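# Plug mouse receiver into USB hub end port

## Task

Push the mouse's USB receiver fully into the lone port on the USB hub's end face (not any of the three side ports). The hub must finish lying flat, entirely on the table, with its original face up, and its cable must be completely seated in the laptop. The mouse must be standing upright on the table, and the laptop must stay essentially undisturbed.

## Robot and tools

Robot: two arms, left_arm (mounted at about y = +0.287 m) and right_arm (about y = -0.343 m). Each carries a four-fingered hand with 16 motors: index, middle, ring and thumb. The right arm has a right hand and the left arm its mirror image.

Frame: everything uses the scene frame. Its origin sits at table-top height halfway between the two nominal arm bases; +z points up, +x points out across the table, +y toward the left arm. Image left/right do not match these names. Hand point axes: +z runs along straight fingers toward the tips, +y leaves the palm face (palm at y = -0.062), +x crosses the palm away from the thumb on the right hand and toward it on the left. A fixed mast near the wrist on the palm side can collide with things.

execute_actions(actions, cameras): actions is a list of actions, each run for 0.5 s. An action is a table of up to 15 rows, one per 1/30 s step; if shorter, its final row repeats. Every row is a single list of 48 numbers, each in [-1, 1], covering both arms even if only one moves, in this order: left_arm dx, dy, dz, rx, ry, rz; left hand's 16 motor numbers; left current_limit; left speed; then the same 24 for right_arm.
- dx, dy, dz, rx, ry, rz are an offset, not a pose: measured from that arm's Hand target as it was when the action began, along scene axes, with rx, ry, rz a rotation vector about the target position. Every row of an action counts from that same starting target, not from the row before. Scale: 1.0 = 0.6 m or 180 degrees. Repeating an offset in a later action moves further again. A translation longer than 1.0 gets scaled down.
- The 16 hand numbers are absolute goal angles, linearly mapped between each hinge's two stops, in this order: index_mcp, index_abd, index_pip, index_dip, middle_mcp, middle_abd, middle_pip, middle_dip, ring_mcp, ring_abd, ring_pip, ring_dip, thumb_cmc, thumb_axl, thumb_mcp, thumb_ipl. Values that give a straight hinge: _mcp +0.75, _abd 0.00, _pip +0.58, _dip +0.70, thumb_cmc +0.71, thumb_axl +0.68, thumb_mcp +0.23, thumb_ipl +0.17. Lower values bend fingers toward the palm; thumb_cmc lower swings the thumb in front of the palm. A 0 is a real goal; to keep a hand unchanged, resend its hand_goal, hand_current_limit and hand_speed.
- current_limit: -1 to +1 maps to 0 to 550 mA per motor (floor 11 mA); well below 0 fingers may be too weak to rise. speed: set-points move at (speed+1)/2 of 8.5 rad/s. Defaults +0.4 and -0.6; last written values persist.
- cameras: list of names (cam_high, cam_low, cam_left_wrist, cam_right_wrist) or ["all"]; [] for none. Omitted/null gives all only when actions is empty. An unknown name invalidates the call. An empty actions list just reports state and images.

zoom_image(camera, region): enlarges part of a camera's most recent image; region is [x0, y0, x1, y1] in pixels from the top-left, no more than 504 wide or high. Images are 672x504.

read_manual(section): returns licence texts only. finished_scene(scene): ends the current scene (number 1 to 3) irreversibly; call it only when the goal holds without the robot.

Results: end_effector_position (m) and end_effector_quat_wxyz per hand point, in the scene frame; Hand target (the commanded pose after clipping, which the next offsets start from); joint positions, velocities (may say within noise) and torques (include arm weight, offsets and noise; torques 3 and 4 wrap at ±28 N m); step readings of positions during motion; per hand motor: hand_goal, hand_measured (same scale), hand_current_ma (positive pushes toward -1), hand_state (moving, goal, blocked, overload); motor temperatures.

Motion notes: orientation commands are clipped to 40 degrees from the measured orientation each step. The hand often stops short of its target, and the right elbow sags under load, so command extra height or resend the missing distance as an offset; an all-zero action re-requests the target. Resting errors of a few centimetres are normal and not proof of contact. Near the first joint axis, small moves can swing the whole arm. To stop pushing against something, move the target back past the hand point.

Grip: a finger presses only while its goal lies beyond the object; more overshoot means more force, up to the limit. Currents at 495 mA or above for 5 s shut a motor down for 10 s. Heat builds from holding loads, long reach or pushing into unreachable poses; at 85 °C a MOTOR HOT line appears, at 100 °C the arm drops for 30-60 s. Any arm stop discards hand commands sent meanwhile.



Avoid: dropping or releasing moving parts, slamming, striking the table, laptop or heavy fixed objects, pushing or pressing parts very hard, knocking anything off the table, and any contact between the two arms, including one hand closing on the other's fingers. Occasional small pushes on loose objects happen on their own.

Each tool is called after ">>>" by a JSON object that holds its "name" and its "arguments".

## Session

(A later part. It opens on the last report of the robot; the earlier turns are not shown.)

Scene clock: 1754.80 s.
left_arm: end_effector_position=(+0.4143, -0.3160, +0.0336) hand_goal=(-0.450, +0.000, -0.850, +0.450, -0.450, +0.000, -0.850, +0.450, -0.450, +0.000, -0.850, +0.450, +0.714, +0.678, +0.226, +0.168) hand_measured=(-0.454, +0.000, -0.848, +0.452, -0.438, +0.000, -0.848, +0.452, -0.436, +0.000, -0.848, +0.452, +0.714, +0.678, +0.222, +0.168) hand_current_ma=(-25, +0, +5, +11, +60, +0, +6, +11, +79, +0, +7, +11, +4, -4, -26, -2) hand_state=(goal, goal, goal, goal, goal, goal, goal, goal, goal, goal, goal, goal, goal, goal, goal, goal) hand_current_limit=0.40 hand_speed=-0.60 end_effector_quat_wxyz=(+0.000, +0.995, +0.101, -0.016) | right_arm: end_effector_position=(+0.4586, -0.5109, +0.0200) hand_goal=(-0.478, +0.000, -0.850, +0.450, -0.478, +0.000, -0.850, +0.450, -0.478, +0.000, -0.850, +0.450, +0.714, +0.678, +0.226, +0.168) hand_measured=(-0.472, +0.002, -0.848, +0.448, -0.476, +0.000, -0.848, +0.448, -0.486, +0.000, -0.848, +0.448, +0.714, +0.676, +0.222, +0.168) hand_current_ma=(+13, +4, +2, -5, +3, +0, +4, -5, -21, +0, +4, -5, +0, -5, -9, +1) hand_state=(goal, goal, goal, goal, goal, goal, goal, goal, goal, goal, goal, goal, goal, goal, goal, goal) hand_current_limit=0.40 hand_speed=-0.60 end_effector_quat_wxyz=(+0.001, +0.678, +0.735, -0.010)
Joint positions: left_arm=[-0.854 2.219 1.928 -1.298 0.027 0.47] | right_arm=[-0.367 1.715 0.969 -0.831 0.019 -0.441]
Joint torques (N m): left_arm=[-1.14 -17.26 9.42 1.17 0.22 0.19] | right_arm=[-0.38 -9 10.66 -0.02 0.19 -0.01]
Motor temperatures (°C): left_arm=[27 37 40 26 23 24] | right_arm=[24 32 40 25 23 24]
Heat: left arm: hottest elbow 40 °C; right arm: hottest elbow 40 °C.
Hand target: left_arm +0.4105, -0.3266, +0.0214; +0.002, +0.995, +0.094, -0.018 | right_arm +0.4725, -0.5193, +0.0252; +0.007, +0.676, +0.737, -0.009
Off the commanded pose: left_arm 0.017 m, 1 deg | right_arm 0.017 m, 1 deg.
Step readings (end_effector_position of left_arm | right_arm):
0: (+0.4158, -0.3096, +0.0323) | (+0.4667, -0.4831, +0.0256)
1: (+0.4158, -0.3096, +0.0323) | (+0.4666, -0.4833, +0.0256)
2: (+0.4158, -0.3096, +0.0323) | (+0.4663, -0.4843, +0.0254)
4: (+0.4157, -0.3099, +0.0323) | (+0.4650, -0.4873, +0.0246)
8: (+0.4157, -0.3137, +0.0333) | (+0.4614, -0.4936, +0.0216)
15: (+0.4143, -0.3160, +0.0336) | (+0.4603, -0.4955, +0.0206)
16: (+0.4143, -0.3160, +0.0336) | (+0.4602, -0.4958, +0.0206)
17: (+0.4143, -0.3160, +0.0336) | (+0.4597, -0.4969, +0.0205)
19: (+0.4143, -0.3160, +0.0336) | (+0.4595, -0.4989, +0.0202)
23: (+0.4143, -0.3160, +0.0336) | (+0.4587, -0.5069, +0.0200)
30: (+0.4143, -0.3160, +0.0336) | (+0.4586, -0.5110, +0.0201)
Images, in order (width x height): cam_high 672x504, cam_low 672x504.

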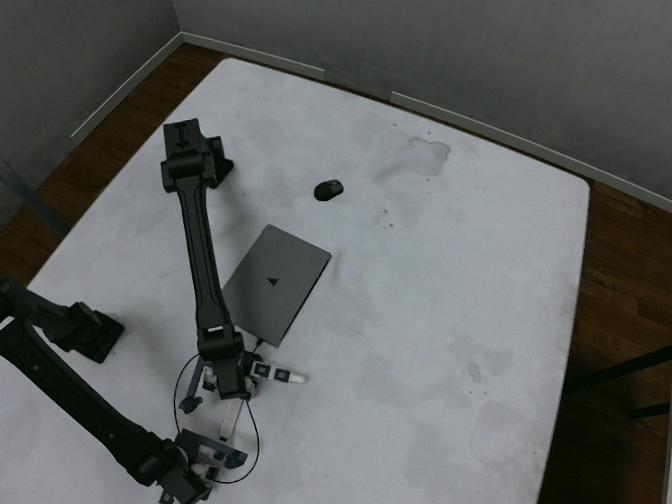

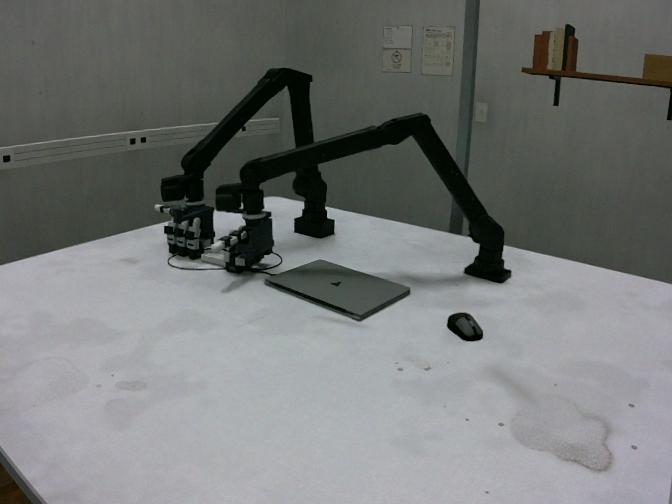

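>>> {"name": "execute_actions", "arguments": {"actions": [[[0.0,0.044,0.05,0,0,0,-0.45,0,-0.85,0.45,-0.45,0,-0.85,0.45,-0.45,0,-0.85,0.45,0.714,0.678,0.226,0.168,0.4,-0.6,0,0,0,0,0,0,-0.479,0,-0.85,0.45,-0.479,0,-0.85,0.45,-0.479,0,-0.85,0.45,0.714,0.678,0.226,0.168,0.4,-0.6]],[[0,0,0.03,-0.069,-0.0097,0,-0.28,0,-0.85,0.45,-0.28,0,-0.85,0.45,-0.28,0,-0.85,0.45,0.714,0.678,0.226,0.168,0.4,-0.6,0,0,0.02,0,0,0,-0.479,0,-0.85,0.45,-0.479,0,-0.85,0.45,-0.479,0,-0.85,0.45,0.714,0.678,0.226,0.168,0.4,-0.6]],[[0,0,0.03,-0.069,-0.0097,0,-0.1075,0,-0.85,0.45,-0.1075,0,-0.85,0.45,-0.1075,0,-0.85,0.45,0.714,0.678,0.226,0.168,0.4,-0.6,0,0,0,0,0,0,-0.479,0,-0.85,0.45,-0.479,0,-0.85,0.45,-0.479,0,-0.85,0.45,0.714,0.678,0.226,0.168,0.4,-0.6]]], "cameras": ["cam_high","cam_low"]}}

>>> {"name": "zoom_image", "arguments": {"camera": "cam_high", "region": [205, 365, 265, 445]}}

>>> {"name": "zoom_image", "arguments": {"camera": "cam_low", "region": [170, 205, 290, 285]}}

Scene clock: 1924.23 s.
left_arm: end_effector_position=(+0.4050, -0.3000, +0.0716) hand_goal=(-0.108, +0.000, -0.850, +0.450, -0.108, +0.000, -0.850, +0.450, -0.108, +0.000, -0.850, +0.450, +0.714, +0.678, +0.226, +0.168) hand_measured=(-0.110, +0.000, -0.848, +0.452, -0.104, +0.000, -0.848, +0.452, -0.104, +0.000, -0.848, +0.452, +0.714, +0.678, +0.222, +0.168) hand_current_ma=(-15, +0, +5, +11, +26, +0, +6, +11, +24, +0, +7, +11, +4, -4, -26, -2) hand_state=(goal, goal, goal, goal, goal, goal, goal, goal, goal, goal, goal, goal, goal, goal, goal, goal) hand_current_limit=0.40 hand_speed=-0.60 end_effector_quat_wxyz=(+0.204, +0.975, +0.090, -0.018) | right_arm: end_effector_position=(+0.4543, -0.5091, +0.0197) hand_goal=(-0.478, +0.000, -0.850, +0.450, -0.478, +0.000, -0.850, +0.450, -0.478, +0.000, -0.850, +0.450, +0.714, +0.678, +0.226, +0.168) hand_measured=(-0.472, +0.002, -0.848, +0.448, -0.476, +0.000, -0.848, +0.448, -0.480, +0.000, -0.848, +0.448, +0.714, +0.676, +0.222, +0.168) hand_current_ma=(+13, +4, +2, -5, +4, +0, +4, -5, -4, +0, +4, -5, +0, -5, -9, +1) hand_state=(goal, goal, goal, goal, goal, goal, goal, goal, goal, goal, goal, goal, goal, goal, goal, goal) hand_current_limit=0.40 hand_speed=-0.60 end_effector_quat_wxyz=(-0.011, +0.677, +0.735, -0.015)
Joint positions: left_arm=[-0.789 1.994 1.508 -0.77 0.27 0.508] | right_arm=[-0.367 1.715 0.975 -0.862 0.019 -0.442]
Joint torques (N m): left_arm=[0.38 -18.2 8.05 2.06 0.41 0.27] | right_arm=[-0.38 -10.64 10.93 -0.06 0.19 -0.01]
Motor temperatures (°C): left_arm=[26 38 36 26 23 24] | right_arm=[24 31 46 25 22 24]
Heat: left arm: hottest shoulder 38 °C; right arm: hottest elbow 46 °C.
Hand target: left_arm +0.4104, -0.3001, +0.0873; +0.218, +0.972, +0.088, -0.008 | right_arm +0.4726, -0.5193, +0.0373; +0.008, +0.676, +0.737, -0.009
Off the commanded pose: left_arm 0.017 m, 2 deg | right_arm 0.027 m, 2 deg.
Step readings (end_effector_position of left_arm | right_arm):
0: (+0.4143, -0.3160, +0.0336) | (+0.4587, -0.5108, +0.0200)
1: (+0.4143, -0.3160, +0.0336) | (+0.4587, -0.5108, +0.0200)
2: (+0.4141, -0.3157, +0.0331) | (+0.4587, -0.5108, +0.0200)
4: (+0.4123, -0.3136, +0.0320) | (+0.4587, -0.5108, +0.0200)
8: (+0.4076, -0.3071, +0.0327) | (+0.4587, -0.5108, +0.0200)
15: (+0.4064, -0.3040, +0.0330) | (+0.4587, -0.5108, +0.0200)
16: (+0.4058, -0.3039, +0.0326) | (+0.4586, -0.5108, +0.0200)
17: (+0.4048, -0.3050, +0.0338) | (+0.4586, -0.5108, +0.0202)
19: (+0.4024, -0.3054, +0.0410) | (+0.4573, -0.5103, +0.0201)
23: (+0.4008, -0.2985, +0.0528) | (+0.4551, -0.5095, +0.0197)
30: (+0.4059, -0.2970, +0.0529) | (+0.4543, -0.5091, +0.0196)
31: (+0.4054, -0.2977, +0.0530) | (+0.4542, -0.5091, +0.0196)
32: (+0.4046, -0.2999, +0.0550) | (+0.4542, -0.5091, +0.0196)
34: (+0.4035, -0.3020, +0.0622) | (+0.4541, -0.5091, +0.0195)
38: (+0.4021, -0.2984, +0.0713) | (+0.4543, -0.5091, +0.0197)
45: (+0.4046, -0.2993, +0.0715) | (+0.4543, -0.5091, +0.0197)
Images, in order (width x height): cam_high 672x504, cam_low 672x504.

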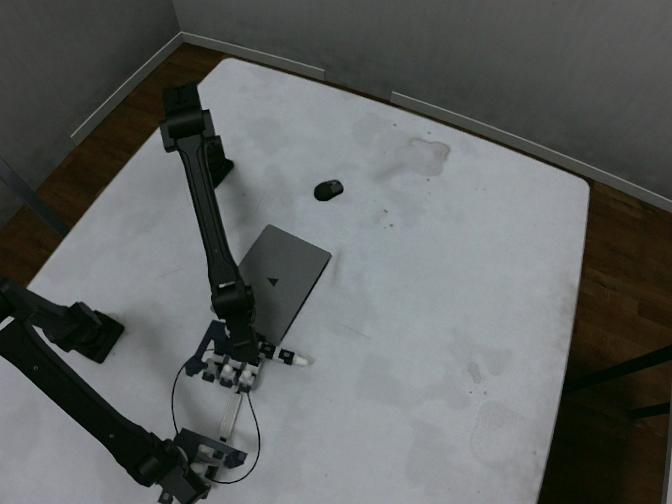

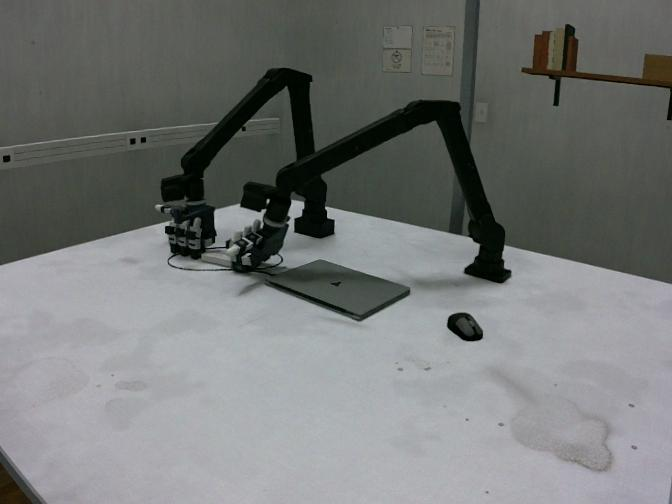

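Scaled by 6.300 from the camera's 672x504 image, which has a finer 960x720 frame.

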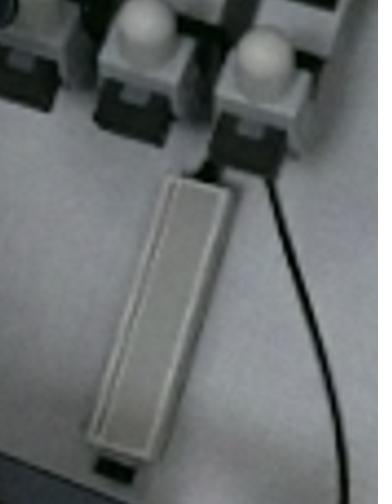

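Scaled by 4.200 from the camera's 672x504 image, which has a finer 960x720 frame.

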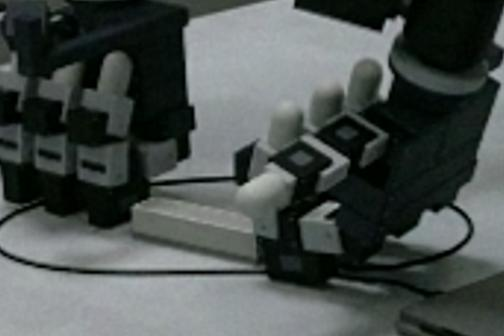

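>>> {"name": "execute_actions", "arguments": {"actions": [[[0.008,-0.01,-0.015,0,0,0.0167,-0.1075,0,-0.85,0.45,-0.1075,0,-0.85,0.45,-0.1075,0,-0.85,0.45,0.714,0.678,0.226,0.168,0.4,-0.6,0.03,0,-0.012,0,0,0,-0.479,0,-0.85,0.45,-0.479,0,-0.85,0.45,-0.479,0,-0.85,0.45,0.714,0.678,0.226,0.168,0.4,-0.6]],[[0.0,-0.012,-0.02,0,0,0,-0.1075,0,-0.85,0.45,-0.1075,0,-0.85,0.45,-0.1075,0,-0.85,0.45,0.714,0.678,0.226,0.168,0.4,-0.6,0,0,0,0,0,0,-0.479,0,-0.85,0.45,-0.479,0,-0.85,0.45,-0.479,0,-0.85,0.45,0.714,0.678,0.226,0.168,0.4,-0.6]]], "cameras": ["cam_high"]}}

>>> {"name": "zoom_image", "arguments": {"camera": "cam_high", "region": [205, 365, 265, 445]}}

Scene clock: 1941.13 s.
left_arm: end_effector_position=(+0.4152, -0.3048, +0.0734) hand_goal=(-0.108, +0.000, -0.850, +0.450, -0.108, +0.000, -0.850, +0.450, -0.108, +0.000, -0.850, +0.450, +0.714, +0.678, +0.226, +0.168) hand_measured=(-0.102, +0.000, -0.848, +0.452, -0.102, +0.000, -0.848, +0.452, -0.104, +0.000, -0.848, +0.452, +0.714, +0.678, +0.222, +0.168) hand_current_ma=(+29, +0, +5, +11, +27, +0, +6, +11, +25, +0, +7, +11, +5, -4, -26, -2) hand_state=(goal, goal, goal, goal, goal, goal, goal, goal, goal, goal, goal, goal, goal, goal, goal, goal) hand_current_limit=0.40 hand_speed=-0.60 end_effector_quat_wxyz=(+0.216, +0.970, +0.112, -0.004) | right_arm: end_effector_position=(+0.4699, -0.5150, +0.0203) hand_goal=(-0.478, +0.000, -0.850, +0.450, -0.478, +0.000, -0.850, +0.450, -0.478, +0.000, -0.850, +0.450, +0.714, +0.678, +0.226, +0.168) hand_measured=(-0.472, +0.002, -0.848, +0.448, -0.474, +0.000, -0.848, +0.448, -0.480, +0.000, -0.848, +0.448, +0.714, +0.676, +0.222, +0.168) hand_current_ma=(+13, +4, +2, -5, +9, +0, +4, -5, -2, +0, +4, -5, +0, -5, -9, +1) hand_state=(goal, goal, goal, goal, goal, goal, goal, goal, goal, goal, goal, goal, goal, goal, goal, goal) hand_current_limit=0.40 hand_speed=-0.60 end_effector_quat_wxyz=(-0.006, +0.678, +0.735, -0.013)
Joint positions: left_arm=[-0.793 1.999 1.506 -0.719 0.252 0.456] | right_arm=[-0.367 1.745 1.018 -0.865 0.019 -0.442]
Joint torques (N m): left_arm=[-1.2 -15.33 9.17 2.24 0.03 0.07] | right_arm=[0.62 -9.76 11.21 0.14 0.17 0.15]
Heat: left arm: hottest shoulder 38 °C; right arm: hottest elbow 46 °C.
Hand target: left_arm +0.4153, -0.3135, +0.0666; +0.219, +0.969, +0.114, -0.002 | right_arm +0.4906, -0.5194, +0.0301; +0.008, +0.676, +0.737, -0.009
Off the commanded pose: left_arm 0.011 m, 0 deg | right_arm 0.023 m, 2 deg.
Step readings (end_effector_position of left_arm | right_arm):
0: (+0.4050, -0.3000, +0.0716) | (+0.4543, -0.5091, +0.0197)
1: (+0.4051, -0.3001, +0.0718) | (+0.4544, -0.5092, +0.0198)
2: (+0.4055, -0.3004, +0.0721) | (+0.4549, -0.5094, +0.0201)
4: (+0.4079, -0.3009, +0.0729) | (+0.4576, -0.5104, +0.0202)
8: (+0.4115, -0.3010, +0.0735) | (+0.4668, -0.5139, +0.0203)
15: (+0.4136, -0.3010, +0.0740) | (+0.4699, -0.5150, +0.0203)
16: (+0.4138, -0.3011, +0.0741) | (+0.4699, -0.5150, +0.0203)
17: (+0.4142, -0.3012, +0.0743) | (+0.4699, -0.5150, +0.0203)
19: (+0.4150, -0.3023, +0.0752) | (+0.4699, -0.5150, +0.0203)
23: (+0.4161, -0.3037, +0.0764) | (+0.4699, -0.5150, +0.0203)
30: (+0.4152, -0.3048, +0.0743) | (+0.4699, -0.5150, +0.0203)
Images, in order (width x height): cam_high 672x504.

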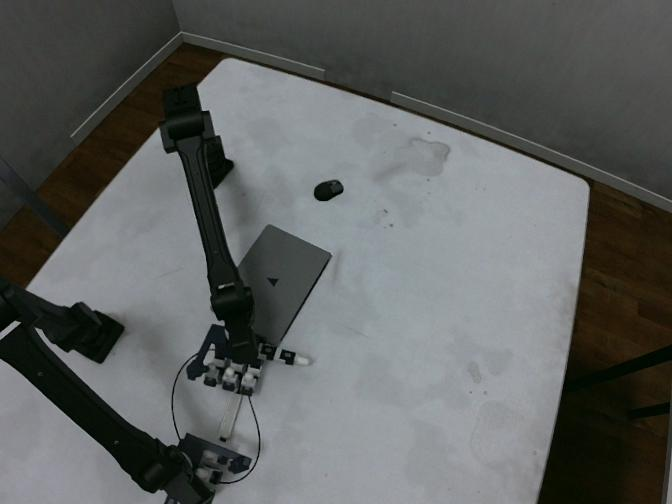

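Scaled by 6.300 from the camera's 672x504 image, which has a finer 960x720 frame.

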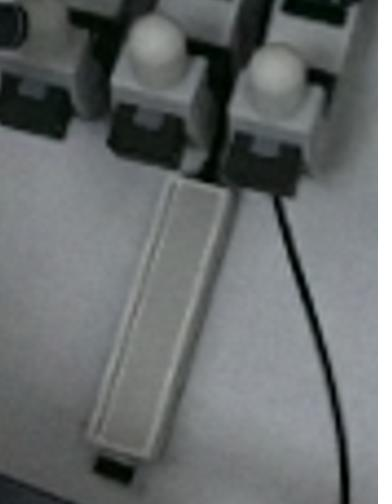

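>>> {"name": "execute_actions", "arguments": {"actions": [[[-0.002,-0.005,-0.03,0,0,0,-0.1075,0,-0.85,0.45,-0.1075,0,-0.85,0.45,-0.1075,0,-0.85,0.45,0.714,0.678,0.226,0.168,0.4,-0.6,0,0,0,0,0,0,-0.479,0,-0.85,0.45,-0.479,0,-0.85,0.45,-0.479,0,-0.85,0.45,0.714,0.678,0.226,0.168,0.4,-0.6]],[[0.0,-0.012,-0.01,0,0,0,-0.1075,0,-0.85,0.45,-0.1075,0,-0.85,0.45,-0.1075,0,-0.85,0.45,0.714,0.678,0.226,0.168,0.4,-0.6,0,0,0,0,0,0,-0.479,0,-0.85,0.45,-0.479,0,-0.85,0.45,-0.479,0,-0.85,0.45,0.714,0.678,0.226,0.168,0.4,-0.6]]], "cameras": ["cam_high"]}}

>>> {"name": "zoom_image", "arguments": {"camera": "cam_high", "region": [205, 365, 265, 445]}}

Scene clock: 1949.27 s.
left_arm: end_effector_position=(+0.4187, -0.3133, +0.0707) hand_goal=(-0.108, +0.000, -0.850, +0.450, -0.108, +0.000, -0.850, +0.450, -0.108, +0.000, -0.850, +0.450, +0.714, +0.678, +0.226, +0.168) hand_measured=(-0.126, +0.000, -0.848, +0.452, -0.102, +0.000, -0.848, +0.452, -0.104, +0.000, -0.848, +0.452, +0.716, +0.678, +0.222, +0.168) hand_current_ma=(-97, +0, +5, +11, +27, +0, +6, +11, +25, +0, +7, +11, +6, -4, -26, -2) hand_state=(goal, goal, goal, goal, goal, goal, goal, goal, goal, goal, goal, goal, goal, goal, goal, goal) hand_current_limit=0.40 hand_speed=-0.60 end_effector_quat_wxyz=(+0.229, +0.967, +0.111, +0.007) | right_arm: end_effector_position=(+0.4699, -0.5150, +0.0203) hand_goal=(-0.478, +0.000, -0.850, +0.450, -0.478, +0.000, -0.850, +0.450, -0.478, +0.000, -0.850, +0.450, +0.714, +0.678, +0.226, +0.168) hand_measured=(-0.472, +0.002, -0.848, +0.448, -0.474, +0.000, -0.848, +0.448, -0.480, +0.000, -0.848, +0.448, +0.714, +0.676, +0.222, +0.168) hand_current_ma=(+13, +4, +2, -5, +9, +0, +4, -5, -2, +0, +4, -5, +0, -5, -9, +1) hand_state=(goal, goal, goal, goal, goal, goal, goal, goal, goal, goal, goal, goal, goal, goal, goal, goal) hand_current_limit=0.40 hand_speed=-0.60 end_effector_quat_wxyz=(-0.006, +0.678, +0.735, -0.013)
Joint positions: left_arm=[-0.8 2.014 1.506 -0.668 0.247 0.446] | right_arm=[-0.367 1.745 1.018 -0.865 0.019 -0.442]
Joint torques (N m): left_arm=[-1.55 -13.57 9.28 2.11 0.04 0.05] | right_arm=[0.67 -9.82 11.22 0.17 0.17 0.14]
Heat: left arm: hottest shoulder 38 °C; right arm: hottest elbow 46 °C.
Hand target: left_arm +0.4141, -0.3237, +0.0425; +0.219, +0.969, +0.114, -0.002 | right_arm +0.4906, -0.5194, +0.0301; +0.008, +0.676, +0.737, -0.009
Off the commanded pose: left_arm 0.030 m, 2 deg | right_arm 0.023 m, 2 deg.
Step readings (end_effector_position of left_arm | right_arm):
0: (+0.4152, -0.3048, +0.0734) | (+0.4699, -0.5150, +0.0203)
1: (+0.4154, -0.3049, +0.0736) | (+0.4699, -0.5150, +0.0203)
2: (+0.4155, -0.3054, +0.0735) | (+0.4699, -0.5150, +0.0203)
4: (+0.4170, -0.3072, +0.0729) | (+0.4699, -0.5150, +0.0203)
8: (+0.4184, -0.3098, +0.0724) | (+0.4699, -0.5150, +0.0203)
15: (+0.4187, -0.3109, +0.0725) | (+0.4699, -0.5150, +0.0203)
16: (+0.4187, -0.3109, +0.0722) | (+0.4699, -0.5150, +0.0203)
17: (+0.4187, -0.3111, +0.0721) | (+0.4699, -0.5150, +0.0203)
19: (+0.4187, -0.3119, +0.0715) | (+0.4699, -0.5150, +0.0203)
23: (+0.4186, -0.3131, +0.0709) | (+0.4699, -0.5150, +0.0203)
30: (+0.4186, -0.3133, +0.0707) | (+0.4699, -0.5150, +0.0203)
Images, in order (width x height): cam_high 672x504.

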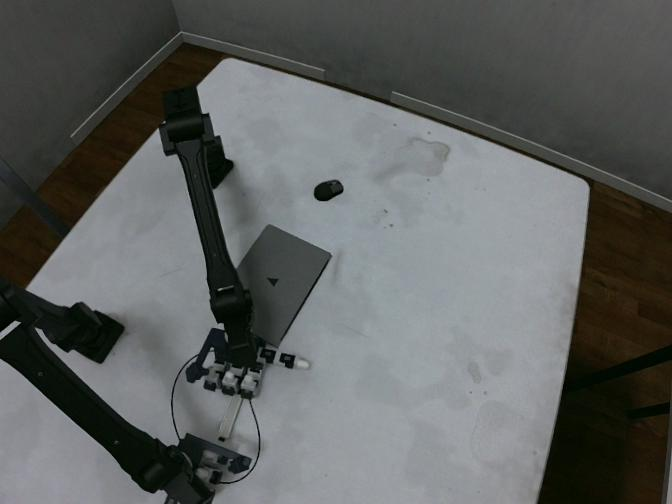

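Scaled by 6.300 from the camera's 672x504 image, which has a finer 960x720 frame.

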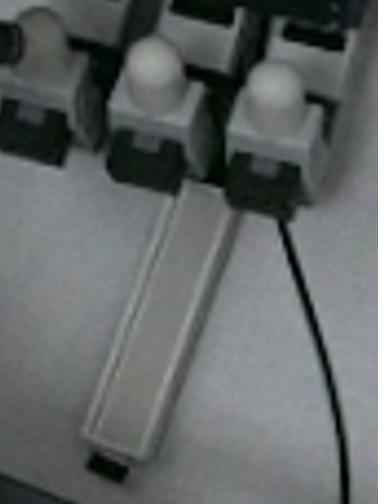

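>>> {"name": "execute_actions", "arguments": {"actions": [[[0.0,-0.01,-0.03,0,0,0,-0.1075,0,-0.85,0.45,-0.1075,0,-0.85,0.45,-0.1075,0,-0.85,0.45,0.714,0.678,0.226,0.168,0.4,-0.6,0.008,0.012,0.012,0.0165,0.0025,0.022,-0.479,0,-0.85,0.45,-0.479,0,-0.85,0.45,-0.479,0,-0.85,0.45,0.714,0.678,0.226,0.168,0.8,-0.6]],[[0.0,-0.01,0,0,0,0,-0.1075,0,-0.85,0.45,-0.1075,0,-0.85,0.45,-0.1075,0,-0.85,0.45,0.714,0.678,0.226,0.168,0.4,-0.6,0,0.015,0,0,0,0,-0.479,0,-0.85,0.45,-0.479,0,-0.85,0.45,-0.479,0,-0.85,0.45,0.714,0.678,0.226,0.168,0.8,-0.6]]], "cameras": ["cam_high"]}}

>>> {"name": "zoom_image", "arguments": {"camera": "cam_high", "region": [205, 365, 265, 455]}}

Scene clock: 1968.63 s.
left_arm: end_effector_position=(+0.4214, -0.3220, +0.0683) hand_goal=(-0.108, +0.000, -0.850, +0.450, -0.108, +0.000, -0.850, +0.450, -0.108, +0.000, -0.850, +0.450, +0.714, +0.678, +0.226, +0.168) hand_measured=(-0.148, +0.000, -0.848, +0.452, -0.102, +0.000, -0.848, +0.452, -0.104, +0.000, -0.848, +0.452, +0.716, +0.678, +0.222, +0.168) hand_current_ma=(-209, +0, +5, +11, +30, +0, +6, +11, +25, +0, +7, +11, +7, -4, -26, -2) hand_state=(blocked, goal, goal, goal, goal, goal, goal, goal, goal, goal, goal, goal, goal, goal, goal, goal) hand_current_limit=0.40 hand_speed=-0.60 end_effector_quat_wxyz=(+0.238, +0.965, +0.111, +0.015) | right_arm: end_effector_position=(+0.4745, -0.5001, +0.0216) hand_goal=(-0.478, +0.000, -0.850, +0.450, -0.478, +0.000, -0.850, +0.450, -0.478, +0.000, -0.850, +0.450, +0.714, +0.678, +0.226, +0.168) hand_measured=(-0.472, +0.002, -0.848, +0.448, -0.472, +0.000, -0.848, +0.448, -0.472, +0.000, -0.848, +0.448, +0.714, +0.676, +0.222, +0.168) hand_current_ma=(+12, +4, +2, -5, +12, +0, +4, -5, +13, +0, +4, -5, +0, -5, -9, +1) hand_state=(goal, goal, goal, goal, goal, goal, goal, goal, goal, goal, goal, goal, goal, goal, goal, goal) hand_current_limit=0.80 hand_speed=-0.60 end_effector_quat_wxyz=(-0.030, +0.652, +0.757, +0.000)
Joint positions: left_arm=[-0.807 2.031 1.513 -0.632 0.241 0.437] | right_arm=[-0.36 1.758 1.048 -0.917 -0.02 -0.503]
Joint torques (N m): left_arm=[-2.08 -11.87 9.95 1.74 0.06 0.02] | right_arm=[0.62 -10.93 10.99 0.02 -0.14 0.11]
Heat: left arm: hottest shoulder 36 °C; right arm: hottest elbow 46 °C.
Hand target: left_arm +0.4140, -0.3357, +0.0244; +0.219, +0.969, +0.114, -0.002 | right_arm +0.4953, -0.5030, +0.0372; -0.013, +0.650, +0.760, +0.007
Off the commanded pose: left_arm 0.046 m, 3 deg | right_arm 0.026 m, 2 deg.
Step readings (end_effector_position of left_arm | right_arm):
0: (+0.4187, -0.3133, +0.0707) | (+0.4699, -0.5150, +0.0203)
1: (+0.4187, -0.3133, +0.0705) | (+0.4701, -0.5149, +0.0204)
2: (+0.4189, -0.3139, +0.0704) | (+0.4704, -0.5139, +0.0206)
4: (+0.4199, -0.3157, +0.0695) | (+0.4710, -0.5104, +0.0205)
8: (+0.4205, -0.3186, +0.0686) | (+0.4734, -0.5064, +0.0215)
15: (+0.4209, -0.3193, +0.0688) | (+0.4735, -0.5039, +0.0216)
16: (+0.4207, -0.3195, +0.0688) | (+0.4733, -0.5037, +0.0216)
17: (+0.4207, -0.3194, +0.0685) | (+0.4734, -0.5036, +0.0216)
19: (+0.4206, -0.3195, +0.0681) | (+0.4735, -0.5034, +0.0216)
23: (+0.4211, -0.3211, +0.0684) | (+0.4738, -0.5022, +0.0216)
30: (+0.4214, -0.3220, +0.0683) | (+0.4745, -0.5001, +0.0216)
Images, in order (width x height): cam_high 672x504.

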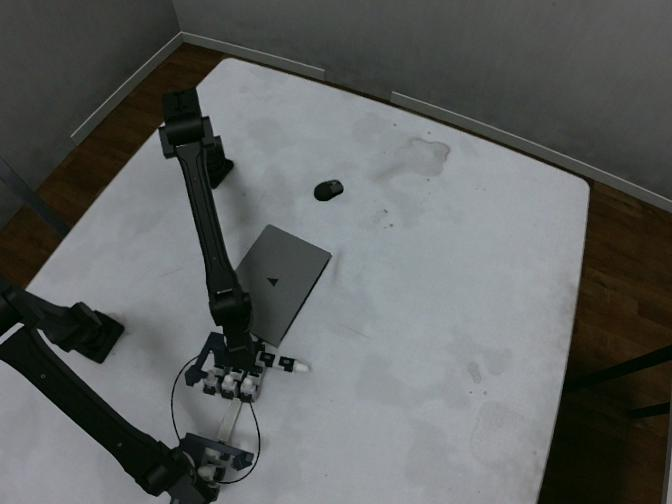

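Scaled by 5.600 from the camera's 672x504 image, which has a finer 960x720 frame.

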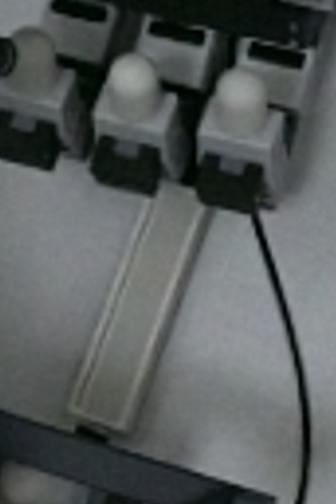

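>>> {"name": "execute_actions", "arguments": {"actions": [[[0.0,0,0.005,0.003,-0.0165,0,-0.1075,0,-0.85,0.45,-0.1075,0,-0.85,0.45,-0.1075,0,-0.85,0.45,0.714,0.678,0.226,0.168,0.4,-0.6,0,0.02,0.004,0,0,0,-0.479,0,-0.85,0.45,-0.479,0,-0.85,0.45,-0.479,0,-0.85,0.45,0.714,0.678,0.226,0.168,0.8,-0.6]],[[0.0,-0.0,-0.01,0,0,0,-0.1075,0,-0.85,0.45,-0.1075,0,-0.85,0.45,-0.1075,0,-0.85,0.45,0.714,0.678,0.226,0.168,0.4,-0.6,-0.005,0.025,0,0,0,0,-0.479,0,-0.85,0.45,-0.479,0,-0.85,0.45,-0.479,0,-0.85,0.45,0.714,0.678,0.226,0.168,0.8,-0.6]]], "cameras": ["cam_high"]}}

>>> {"name": "zoom_image", "arguments": {"camera": "cam_high", "region": [205, 365, 265, 455]}}

Scene clock: 1982.20 s.
left_arm: end_effector_position=(+0.4225, -0.3243, +0.0682) hand_goal=(-0.108, +0.000, -0.850, +0.450, -0.108, +0.000, -0.850, +0.450, -0.108, +0.000, -0.850, +0.450, +0.714, +0.678, +0.226, +0.168) hand_measured=(-0.148, +0.000, -0.848, +0.452, -0.106, +0.000, -0.848, +0.452, -0.108, +0.000, -0.848, +0.452, +0.716, +0.678, +0.222, +0.168) hand_current_ma=(-212, +0, +5, +11, +13, +0, +6, +11, -1, +0, +7, +11, +8, -4, -26, -2) hand_state=(blocked, goal, goal, goal, goal, goal, goal, goal, goal, goal, goal, goal, goal, goal, goal, goal) hand_current_limit=0.40 hand_speed=-0.60 end_effector_quat_wxyz=(+0.232, +0.966, +0.110, +0.034) | right_arm: end_effector_position=(+0.4804, -0.4974, +0.0269) hand_goal=(-0.478, +0.000, -0.850, +0.450, -0.478, +0.000, -0.850, +0.450, -0.478, +0.000, -0.850, +0.450, +0.714, +0.678, +0.226, +0.168) hand_measured=(-0.472, +0.002, -0.848, +0.448, -0.472, +0.000, -0.848, +0.448, -0.472, +0.000, -0.848, +0.448, +0.714, +0.676, +0.222, +0.168) hand_current_ma=(+13, +4, +2, -5, +12, +0, +4, -5, +13, +0, +4, -5, +0, -5, -9, +1) hand_state=(goal, goal, goal, goal, goal, goal, goal, goal, goal, goal, goal, goal, goal, goal, goal, goal) hand_current_limit=0.80 hand_speed=-0.60 end_effector_quat_wxyz=(-0.017, +0.667, +0.744, -0.005)
Joint positions: left_arm=[-0.817 2.031 1.513 -0.621 0.2 0.437] | right_arm=[-0.336 1.748 1.048 -0.907 -0.004 -0.438]
Joint torques (N m): left_arm=[-2.02 -12.16 8.25 3.08 -0.16 0.11] | right_arm=[2.84 -12.16 8.24 -0.05 -0.83 0]
Heat: left arm: hottest shoulder 35 °C; right arm: hottest elbow 46 °C.
Hand target: left_arm +0.4140, -0.3357, +0.0214; +0.217, +0.970, +0.108, +0.024 | right_arm +0.4924, -0.4761, +0.0397; -0.013, +0.650, +0.760, +0.007
Off the commanded pose: left_arm 0.049 m, 2 deg | right_arm 0.028 m, 3 deg.
Step readings (end_effector_position of left_arm | right_arm):
0: (+0.4214, -0.3220, +0.0683) | (+0.4745, -0.5001, +0.0216)
1: (+0.4217, -0.3219, +0.0682) | (+0.4745, -0.5001, +0.0216)
2: (+0.4220, -0.3220, +0.0681) | (+0.4746, -0.4997, +0.0216)
4: (+0.4222, -0.3225, +0.0677) | (+0.4748, -0.4993, +0.0216)
8: (+0.4220, -0.3239, +0.0677) | (+0.4751, -0.4990, +0.0215)
15: (+0.4221, -0.3240, +0.0679) | (+0.4752, -0.4992, +0.0214)
16: (+0.4221, -0.3240, +0.0679) | (+0.4753, -0.4990, +0.0214)
17: (+0.4223, -0.3242, +0.0681) | (+0.4754, -0.4987, +0.0214)
19: (+0.4225, -0.3242, +0.0682) | (+0.4761, -0.4983, +0.0218)
23: (+0.4225, -0.3243, +0.0682) | (+0.4792, -0.4974, +0.0245)
30: (+0.4225, -0.3243, +0.0682) | (+0.4804, -0.4973, +0.0269)
Images, in order (width x height): cam_high 672x504.

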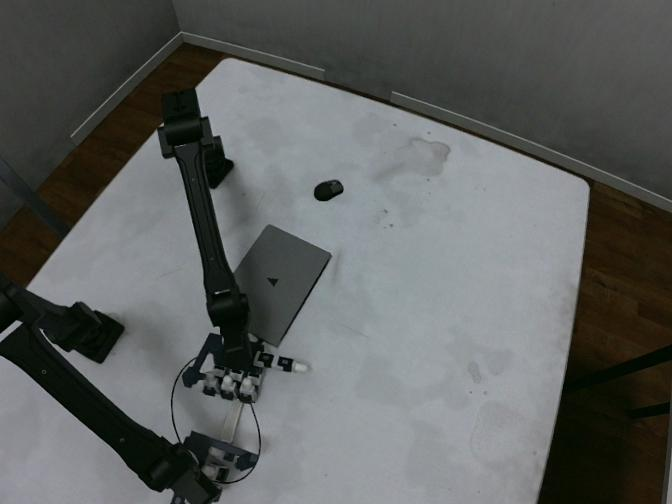

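Scaled by 5.600 from the camera's 672x504 image, which has a finer 960x720 frame.

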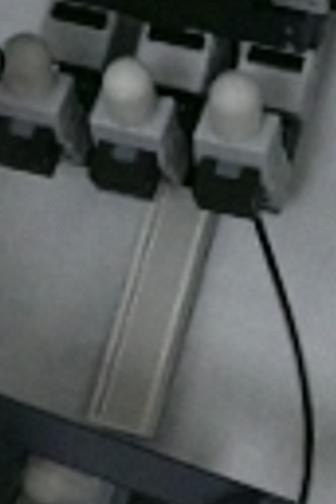

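>>> {"name": "execute_actions", "arguments": {"actions": [[[0.0,0,0,0,0,0,-0.1075,0,-0.85,0.45,-0.1075,0,-0.85,0.45,-0.1075,0,-0.85,0.45,0.714,0.678,0.226,0.168,0.4,-0.6,-0.005,0.03,-0.004,0,0,0,-0.479,0,-0.85,0.45,-0.479,0,-0.85,0.45,-0.479,0,-0.85,0.45,0.714,0.678,0.226,0.168,0.8,-0.6]],[[0.0,-0.0,-0.01,0,0,0,-0.1075,0,-0.85,0.45,-0.1075,0,-0.85,0.45,-0.1075,0,-0.85,0.45,0.714,0.678,0.226,0.168,0.4,-0.6,-0.005,0.03,0,0,0,0,-0.479,0,-0.85,0.45,-0.479,0,-0.85,0.45,-0.479,0,-0.85,0.45,0.714,0.678,0.226,0.168,0.8,-0.6]]], "cameras": ["cam_high"]}}

>>> {"name": "zoom_image", "arguments": {"camera": "cam_high", "region": [205, 365, 265, 455]}}

Scene clock: 1992.50 s.
left_arm: end_effector_position=(+0.4224, -0.3239, +0.0674) hand_goal=(-0.108, +0.000, -0.850, +0.450, -0.108, +0.000, -0.850, +0.450, -0.108, +0.000, -0.850, +0.450, +0.714, +0.678, +0.226, +0.168) hand_measured=(-0.148, +0.000, -0.848, +0.452, -0.108, +0.000, -0.848, +0.452, -0.112, +0.000, -0.848, +0.452, +0.716, +0.678, +0.222, +0.168) hand_current_ma=(-212, +0, +5, +11, +2, +0, +6, +11, -17, +0, +7, +11, +8, -4, -26, -2) hand_state=(blocked, goal, goal, goal, goal, goal, goal, goal, goal, goal, goal, goal, goal, goal, goal, goal) hand_current_limit=0.40 hand_speed=-0.60 end_effector_quat_wxyz=(+0.233, +0.966, +0.110, +0.035) | right_arm: end_effector_position=(+0.4987, -0.4888, +0.0502) hand_goal=(-0.478, +0.000, -0.850, +0.450, -0.478, +0.000, -0.850, +0.450, -0.478, +0.000, -0.850, +0.450, +0.714, +0.678, +0.226, +0.168) hand_measured=(-0.472, +0.002, -0.848, +0.448, -0.472, +0.000, -0.848, +0.448, -0.488, +0.000, -0.848, +0.448, +0.714, +0.676, +0.222, +0.168) hand_current_ma=(+13, +4, +2, -5, +13, +0, +4, -5, -23, +0, +4, -5, +0, -5, -9, +1) hand_state=(goal, goal, goal, goal, goal, goal, goal, goal, goal, goal, goal, goal, goal, goal, goal, goal) hand_current_limit=0.80 hand_speed=-0.60 end_effector_quat_wxyz=(+0.023, +0.686, +0.728, +0.004)
Joint positions: left_arm=[-0.817 2.031 1.51 -0.616 0.199 0.437] | right_arm=[-0.288 1.708 1.047 -0.866 0.014 -0.341]
Joint torques (N m): left_arm=[-2.02 -11.75 7.98 3.47 -0.09 0.11] | right_arm=[4.42 -11.22 4.6 -0.59 -1.57 -0.3]
Heat: left arm: hottest shoulder 35 °C; right arm: hottest elbow 45 °C.
Hand target: left_arm +0.4139, -0.3356, +0.0153; +0.217, +0.970, +0.108, +0.023 | right_arm +0.4864, -0.4401, +0.0373; -0.013, +0.650, +0.760, +0.007
Off the commanded pose: left_arm 0.054 m, 2 deg | right_arm 0.052 m, 7 deg.
Step readings (end_effector_position of left_arm | right_arm):
0: (+0.4225, -0.3243, +0.0682) | (+0.4804, -0.4974, +0.0269)
1: (+0.4225, -0.3243, +0.0682) | (+0.4804, -0.4973, +0.0269)
2: (+0.4225, -0.3243, +0.0682) | (+0.4807, -0.4971, +0.0270)
4: (+0.4226, -0.3242, +0.0682) | (+0.4828, -0.4961, +0.0279)
8: (+0.4227, -0.3242, +0.0682) | (+0.4879, -0.4941, +0.0326)
15: (+0.4227, -0.3242, +0.0682) | (+0.4899, -0.4940, +0.0369)
16: (+0.4227, -0.3242, +0.0682) | (+0.4899, -0.4939, +0.0369)
17: (+0.4227, -0.3242, +0.0682) | (+0.4901, -0.4938, +0.0371)
19: (+0.4225, -0.3240, +0.0678) | (+0.4916, -0.4927, +0.0379)
23: (+0.4225, -0.3239, +0.0675) | (+0.4960, -0.4903, +0.0436)
30: (+0.4224, -0.3239, +0.0674) | (+0.4988, -0.4886, +0.0502)
Images, in order (width x height): cam_high 672x504.

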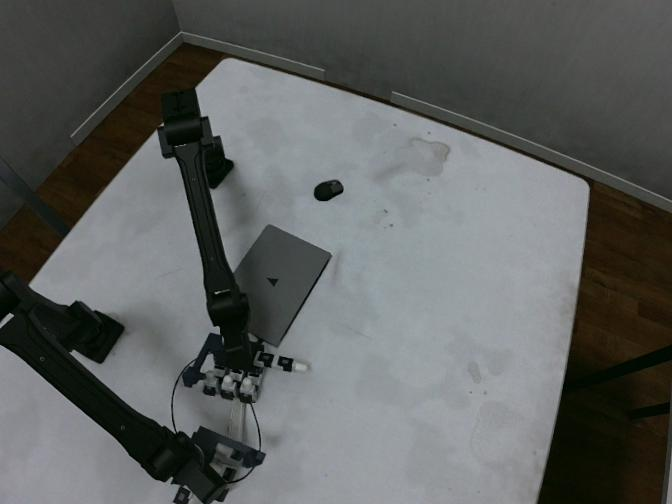

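Scaled by 5.600 from the camera's 672x504 image, which has a finer 960x720 frame.

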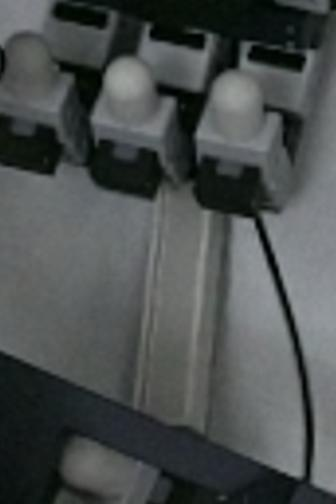

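>>> {"name": "execute_actions", "arguments": {"actions": [[[0.0,0,0,0,0,0,-0.1075,0,-0.85,0.45,-0.1075,0,-0.85,0.45,-0.1075,0,-0.85,0.45,0.714,0.678,0.226,0.168,0.4,-0.6,0,-0.05,0.03,0,0,0,-0.479,0,-0.85,0.45,-0.479,0,-0.85,0.45,-0.479,0,-0.85,0.45,0.714,0.678,0.226,0.168,0.8,-0.6]],[[0.0,-0.0,0,0,0,0,-0.1075,0,-0.85,0.45,-0.1075,0,-0.85,0.45,-0.1075,0,-0.85,0.45,0.714,0.678,0.226,0.168,0.4,-0.6,0,-0.05,0.02,0,0,0,-0.479,0,-0.85,0.45,-0.479,0,-0.85,0.45,-0.479,0,-0.85,0.45,0.714,0.678,0.226,0.168,0.8,-0.6]],[[0.0,-0.0,0,0,0,0,-0.1075,0,-0.85,0.45,-0.1075,0,-0.85,0.45,-0.1075,0,-0.85,0.45,0.714,0.678,0.226,0.168,0.4,-0.6,0,-0.05,0,0,0,0,-0.479,0,-0.85,0.45,-0.479,0,-0.85,0.45,-0.205,0,-0.85,0.45,0.714,0.678,0.226,0.168,0.8,-0.6]]], "cameras": ["cam_high","cam_low"]}}

>>> {"name": "zoom_image", "arguments": {"camera": "cam_high", "region": [205, 375, 265, 445]}}

>>> {"name": "zoom_image", "arguments": {"camera": "cam_high", "region": [215, 415, 250, 445]}}

Scene clock: 2029.77 s.
left_arm: end_effector_position=(+0.4248, -0.3289, +0.0690) hand_goal=(-0.108, +0.000, -0.850, +0.450, -0.108, +0.000, -0.850, +0.450, -0.108, +0.000, -0.850, +0.450, +0.714, +0.678, +0.226, +0.168) hand_measured=(-0.136, +0.000, -0.848, +0.452, -0.104, +0.000, -0.848, +0.452, -0.110, +0.000, -0.848, +0.452, +0.716, +0.678, +0.222, +0.168) hand_current_ma=(-151, +0, +5, +11, +26, +0, +6, +11, -15, +0, +7, +11, +8, -4, -26, -2) hand_state=(blocked, goal, goal, goal, goal, goal, goal, goal, goal, goal, goal, goal, goal, goal, goal, goal) hand_current_limit=0.40 hand_speed=-0.60 end_effector_quat_wxyz=(+0.243, +0.963, +0.108, +0.042) | right_arm: end_effector_position=(+0.4643, -0.5211, +0.0494) hand_goal=(-0.478, +0.000, -0.850, +0.450, -0.478, +0.000, -0.850, +0.450, -0.204, +0.000, -0.850, +0.450, +0.714, +0.678, +0.226, +0.168) hand_measured=(-0.472, +0.002, -0.848, +0.448, -0.472, +0.000, -0.848, +0.448, -0.198, +0.000, -0.848, +0.448, +0.714, +0.676, +0.222, +0.168) hand_current_ma=(+13, +4, +2, -5, +13, +0, +4, -5, +12, +0, +4, -5, +0, -5, -9, +1) hand_state=(goal, goal, goal, goal, goal, goal, goal, goal, goal, goal, goal, goal, goal, goal, goal, goal) hand_current_limit=0.80 hand_speed=-0.60 end_effector_quat_wxyz=(-0.032, +0.654, +0.756, -0.001)
Joint positions: left_arm=[-0.819 2.036 1.51 -0.584 0.199 0.437] | right_arm=[-0.412 1.708 1.071 -0.994 -0.018 -0.551]
Joint torques (N m): left_arm=[-1.85 -12.28 8.18 2.07 -0.11 0.1] | right_arm=[-0.03 -10.34 12.33 -0.03 -0.15 -0.03]
Motor temperatures (°C): left_arm=[26 34 34 26 23 24] | right_arm=[24 30 41 25 25 24]
Heat: left arm: hottest shoulder 34 °C; right arm: hottest elbow 41 °C.
Hand target: left_arm +0.4139, -0.3356, +0.0152; +0.217, +0.970, +0.108, +0.023 | right_arm +0.4864, -0.5300, +0.0673; -0.013, +0.650, +0.760, +0.007
Off the commanded pose: left_arm 0.055 m, 4 deg | right_arm 0.030 m, 2 deg.
Step readings (end_effector_position of left_arm | right_arm):
0: (+0.4224, -0.3239, +0.0674) | (+0.4987, -0.4888, +0.0502)
1: (+0.4224, -0.3239, +0.0674) | (+0.4987, -0.4888, +0.0502)
2: (+0.4224, -0.3239, +0.0674) | (+0.4987, -0.4890, +0.0504)
4: (+0.4224, -0.3239, +0.0674) | (+0.4973, -0.4900, +0.0509)
8: (+0.4225, -0.3239, +0.0675) | (+0.4897, -0.4940, +0.0515)
15: (+0.4225, -0.3239, +0.0675) | (+0.4859, -0.4948, +0.0507)
16: (+0.4225, -0.3239, +0.0675) | (+0.4857, -0.4950, +0.0506)
17: (+0.4225, -0.3239, +0.0675) | (+0.4848, -0.4957, +0.0504)
19: (+0.4229, -0.3244, +0.0681) | (+0.4805, -0.4982, +0.0496)
23: (+0.4243, -0.3261, +0.0684) | (+0.4703, -0.5048, +0.0473)
30: (+0.4245, -0.3264, +0.0686) | (+0.4668, -0.5048, +0.0466)
31: (+0.4245, -0.3264, +0.0686) | (+0.4671, -0.5049, +0.0469)
32: (+0.4245, -0.3264, +0.0686) | (+0.4674, -0.5055, +0.0474)
34: (+0.4247, -0.3270, +0.0684) | (+0.4681, -0.5100, +0.0497)
38: (+0.4247, -0.3288, +0.0691) | (+0.4657, -0.5177, +0.0513)
45: (+0.4248, -0.3289, +0.0693) | (+0.4642, -0.5218, +0.0495)
Images, in order (width x height): cam_high 672x504, cam_low 672x504.

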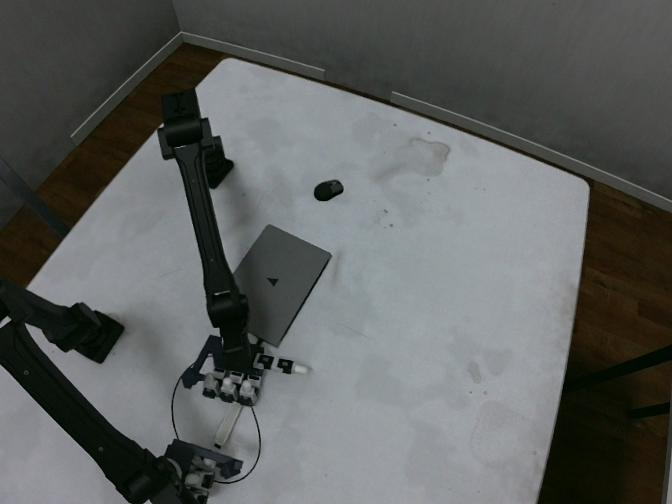

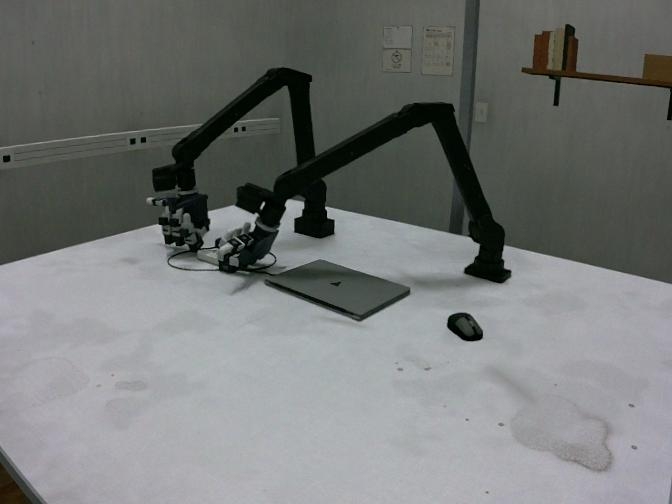

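Scaled by 7.200 from the camera's 672x504 image, which has a finer 960x720 frame.

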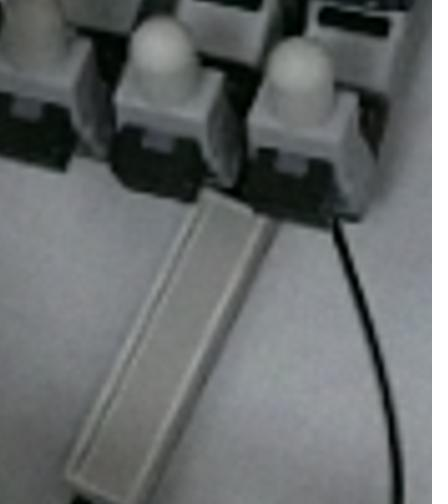

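Scaled by 14.400 from the camera's 672x504 image, which has a finer 960x720 frame.

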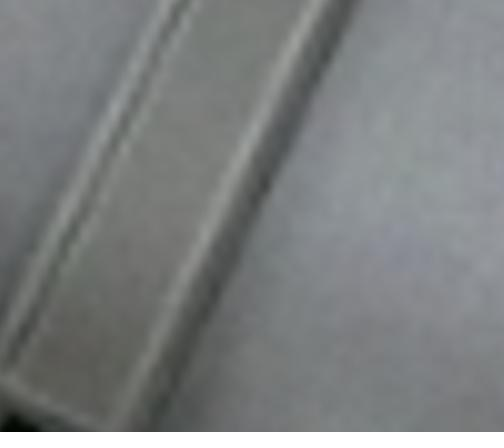

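>>> {"name": "zoom_image", "arguments": {"camera": "cam_high", "region": [200, 430, 235, 460]}}

>>> {"name": "zoom_image", "arguments": {"camera": "cam_low", "region": [170, 230, 240, 280]}}

Scaled by 14.400 from the camera's 672x504 image, which has a finer 960x720 frame.

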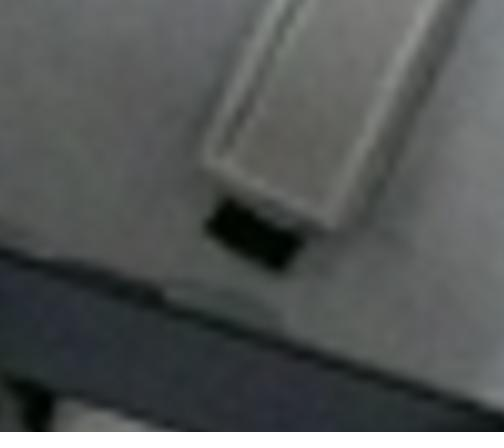

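Scaled by 7.200 from the camera's 672x504 image, which has a finer 960x720 frame.

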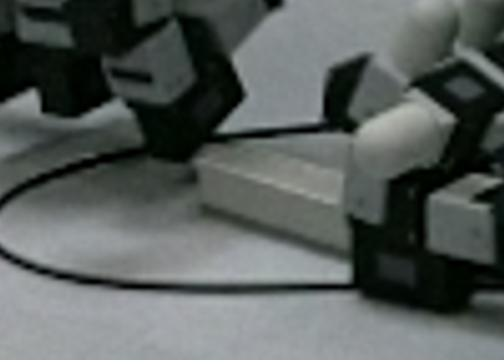

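>>> {"name": "execute_actions", "arguments": {"actions": [[[0.0,0,0,0,0,-0.02,-0.1075,0,-0.85,0.45,-0.1075,0,-0.85,0.45,-0.1075,0,-0.85,0.45,0.714,0.678,0.226,0.168,0.4,-0.6,0,-0.045,0,0.0277,0.0014,-0.028,-0.479,0,-0.85,0.45,-0.479,0,-0.85,0.45,-0.205,0,-0.85,0.45,0.714,0.678,0.226,0.168,0.8,-0.6]],[[0.0,-0.0,0,0,0,0,-0.1075,0,-0.85,0.45,-0.1075,0,-0.85,0.45,-0.1075,0,-0.85,0.45,0.714,0.678,0.226,0.168,0.4,-0.6,0,0,-0.03,0,0,0,-0.479,0,-0.85,0.45,-0.479,0,-0.85,0.45,-0.205,0,-0.85,0.45,0.714,0.678,0.226,0.168,0.8,-0.6]]], "cameras": ["cam_high","cam_low"]}}

>>> {"name": "zoom_image", "arguments": {"camera": "cam_high", "region": [195, 390, 265, 470]}}

>>> {"name": "zoom_image", "arguments": {"camera": "cam_low", "region": [160, 220, 240, 280]}}

Scene clock: 2060.00 s.
left_arm: end_effector_position=(+0.4207, -0.3322, +0.0694) hand_goal=(-0.108, +0.000, -0.850, +0.450, -0.108, +0.000, -0.850, +0.450, -0.108, +0.000, -0.850, +0.450, +0.714, +0.678, +0.226, +0.168) hand_measured=(-0.132, +0.000, -0.848, +0.452, -0.102, +0.000, -0.848, +0.452, -0.108, +0.000, -0.848, +0.452, +0.716, +0.678, +0.222, +0.168) hand_current_ma=(-129, +0, +5, +11, +30, +0, +6, +11, -4, +0, +7, +11, +9, -4, -26, -2) hand_state=(blocked, goal, goal, goal, goal, goal, goal, goal, goal, goal, goal, goal, goal, goal, goal, goal) hand_current_limit=0.40 hand_speed=-0.60 end_effector_quat_wxyz=(+0.248, +0.964, +0.088, +0.038) | right_arm: end_effector_position=(+0.4656, -0.5489, +0.0341) hand_goal=(-0.478, +0.000, -0.850, +0.450, -0.478, +0.000, -0.850, +0.450, -0.204, +0.000, -0.850, +0.450, +0.714, +0.678, +0.226, +0.168) hand_measured=(-0.472, +0.002, -0.848, +0.448, -0.472, +0.000, -0.848, +0.448, -0.198, +0.000, -0.848, +0.448, +0.714, +0.676, +0.222, +0.168) hand_current_ma=(+13, +4, +2, -5, +13, +0, +4, -5, +14, +0, +4, -5, +0, -5, -9, +1) hand_state=(goal, goal, goal, goal, goal, goal, goal, goal, goal, goal, goal, goal, goal, goal, goal, goal) hand_current_limit=0.80 hand_speed=-0.60 end_effector_quat_wxyz=(-0.066, +0.681, +0.729, +0.032)
Joint positions: left_arm=[-0.817 2.04 1.514 -0.584 0.22 0.475] | right_arm=[-0.485 1.782 1.128 -1.027 -0.097 -0.552]
Joint torques (N m): left_arm=[-0.79 -11.93 9.21 1.09 0.37 0.45] | right_arm=[0.38 -11.46 10.73 0.49 -0.23 0.14]
Heat: left arm: hottest shoulder 34 °C; right arm: hottest elbow 44 °C.
Hand target: left_arm +0.4140, -0.3356, +0.0154; +0.217, +0.973, +0.077, +0.017 | right_arm +0.4863, -0.5572, +0.0491; -0.042, +0.682, +0.729, +0.039
Off the commanded pose: left_arm 0.054 m, 5 deg | right_arm 0.027 m, 3 deg.
Step readings (end_effector_position of left_arm | right_arm):
0: (+0.4248, -0.3289, +0.0690) | (+0.4643, -0.5211, +0.0494)
1: (+0.4247, -0.3289, +0.0690) | (+0.4645, -0.5208, +0.0495)
2: (+0.4244, -0.3291, +0.0691) | (+0.4645, -0.5204, +0.0498)
4: (+0.4232, -0.3298, +0.0688) | (+0.4663, -0.5214, +0.0507)
8: (+0.4215, -0.3310, +0.0690) | (+0.4676, -0.5381, +0.0509)
15: (+0.4209, -0.3320, +0.0694) | (+0.4642, -0.5484, +0.0497)
16: (+0.4209, -0.3320, +0.0692) | (+0.4641, -0.5482, +0.0495)
17: (+0.4208, -0.3320, +0.0692) | (+0.4640, -0.5481, +0.0489)
19: (+0.4208, -0.3322, +0.0694) | (+0.4645, -0.5483, +0.0469)
23: (+0.4207, -0.3322, +0.0694) | (+0.4655, -0.5488, +0.0389)
30: (+0.4207, -0.3322, +0.0694) | (+0.4654, -0.5488, +0.0340)
Images, in order (width x height): cam_high 672x504, cam_low 672x504.

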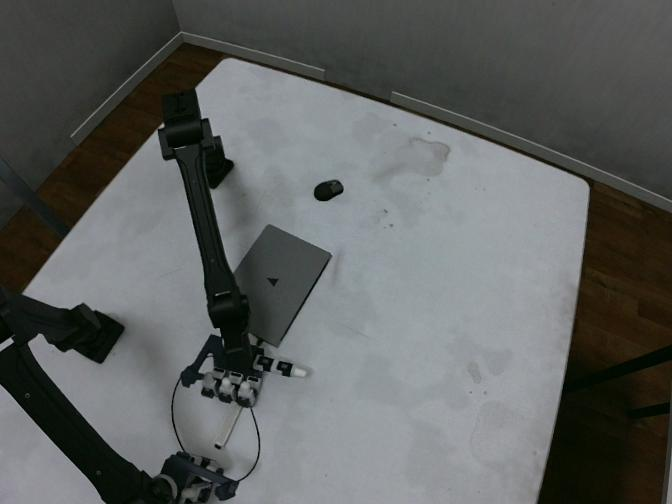

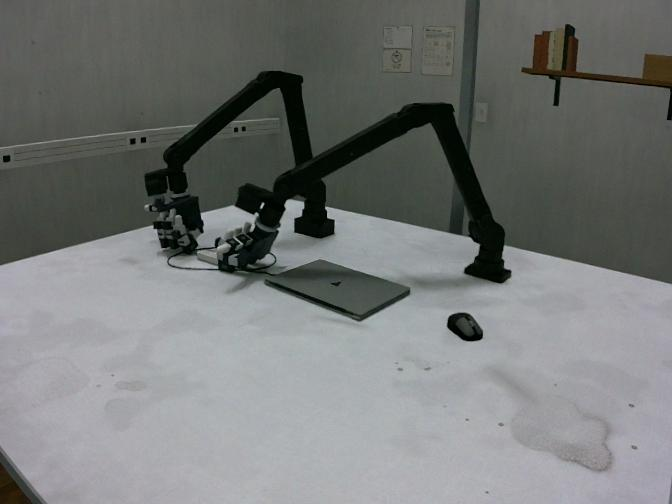

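Scaled by 6.300 from the camera's 672x504 image, which has a finer 960x720 frame.

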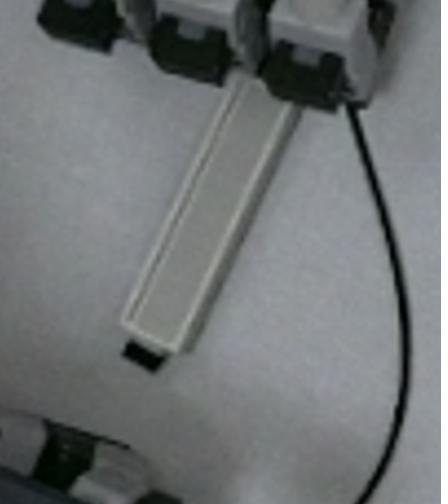

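Scaled by 6.300 from the camera's 672x504 image, which has a finer 960x720 frame.

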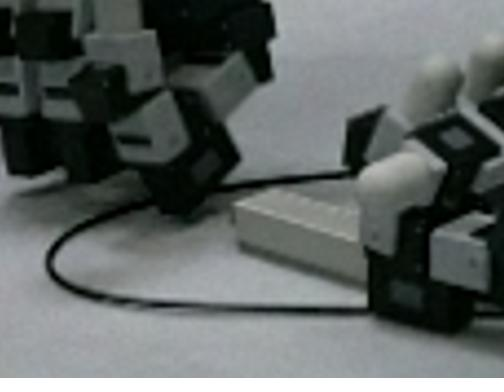

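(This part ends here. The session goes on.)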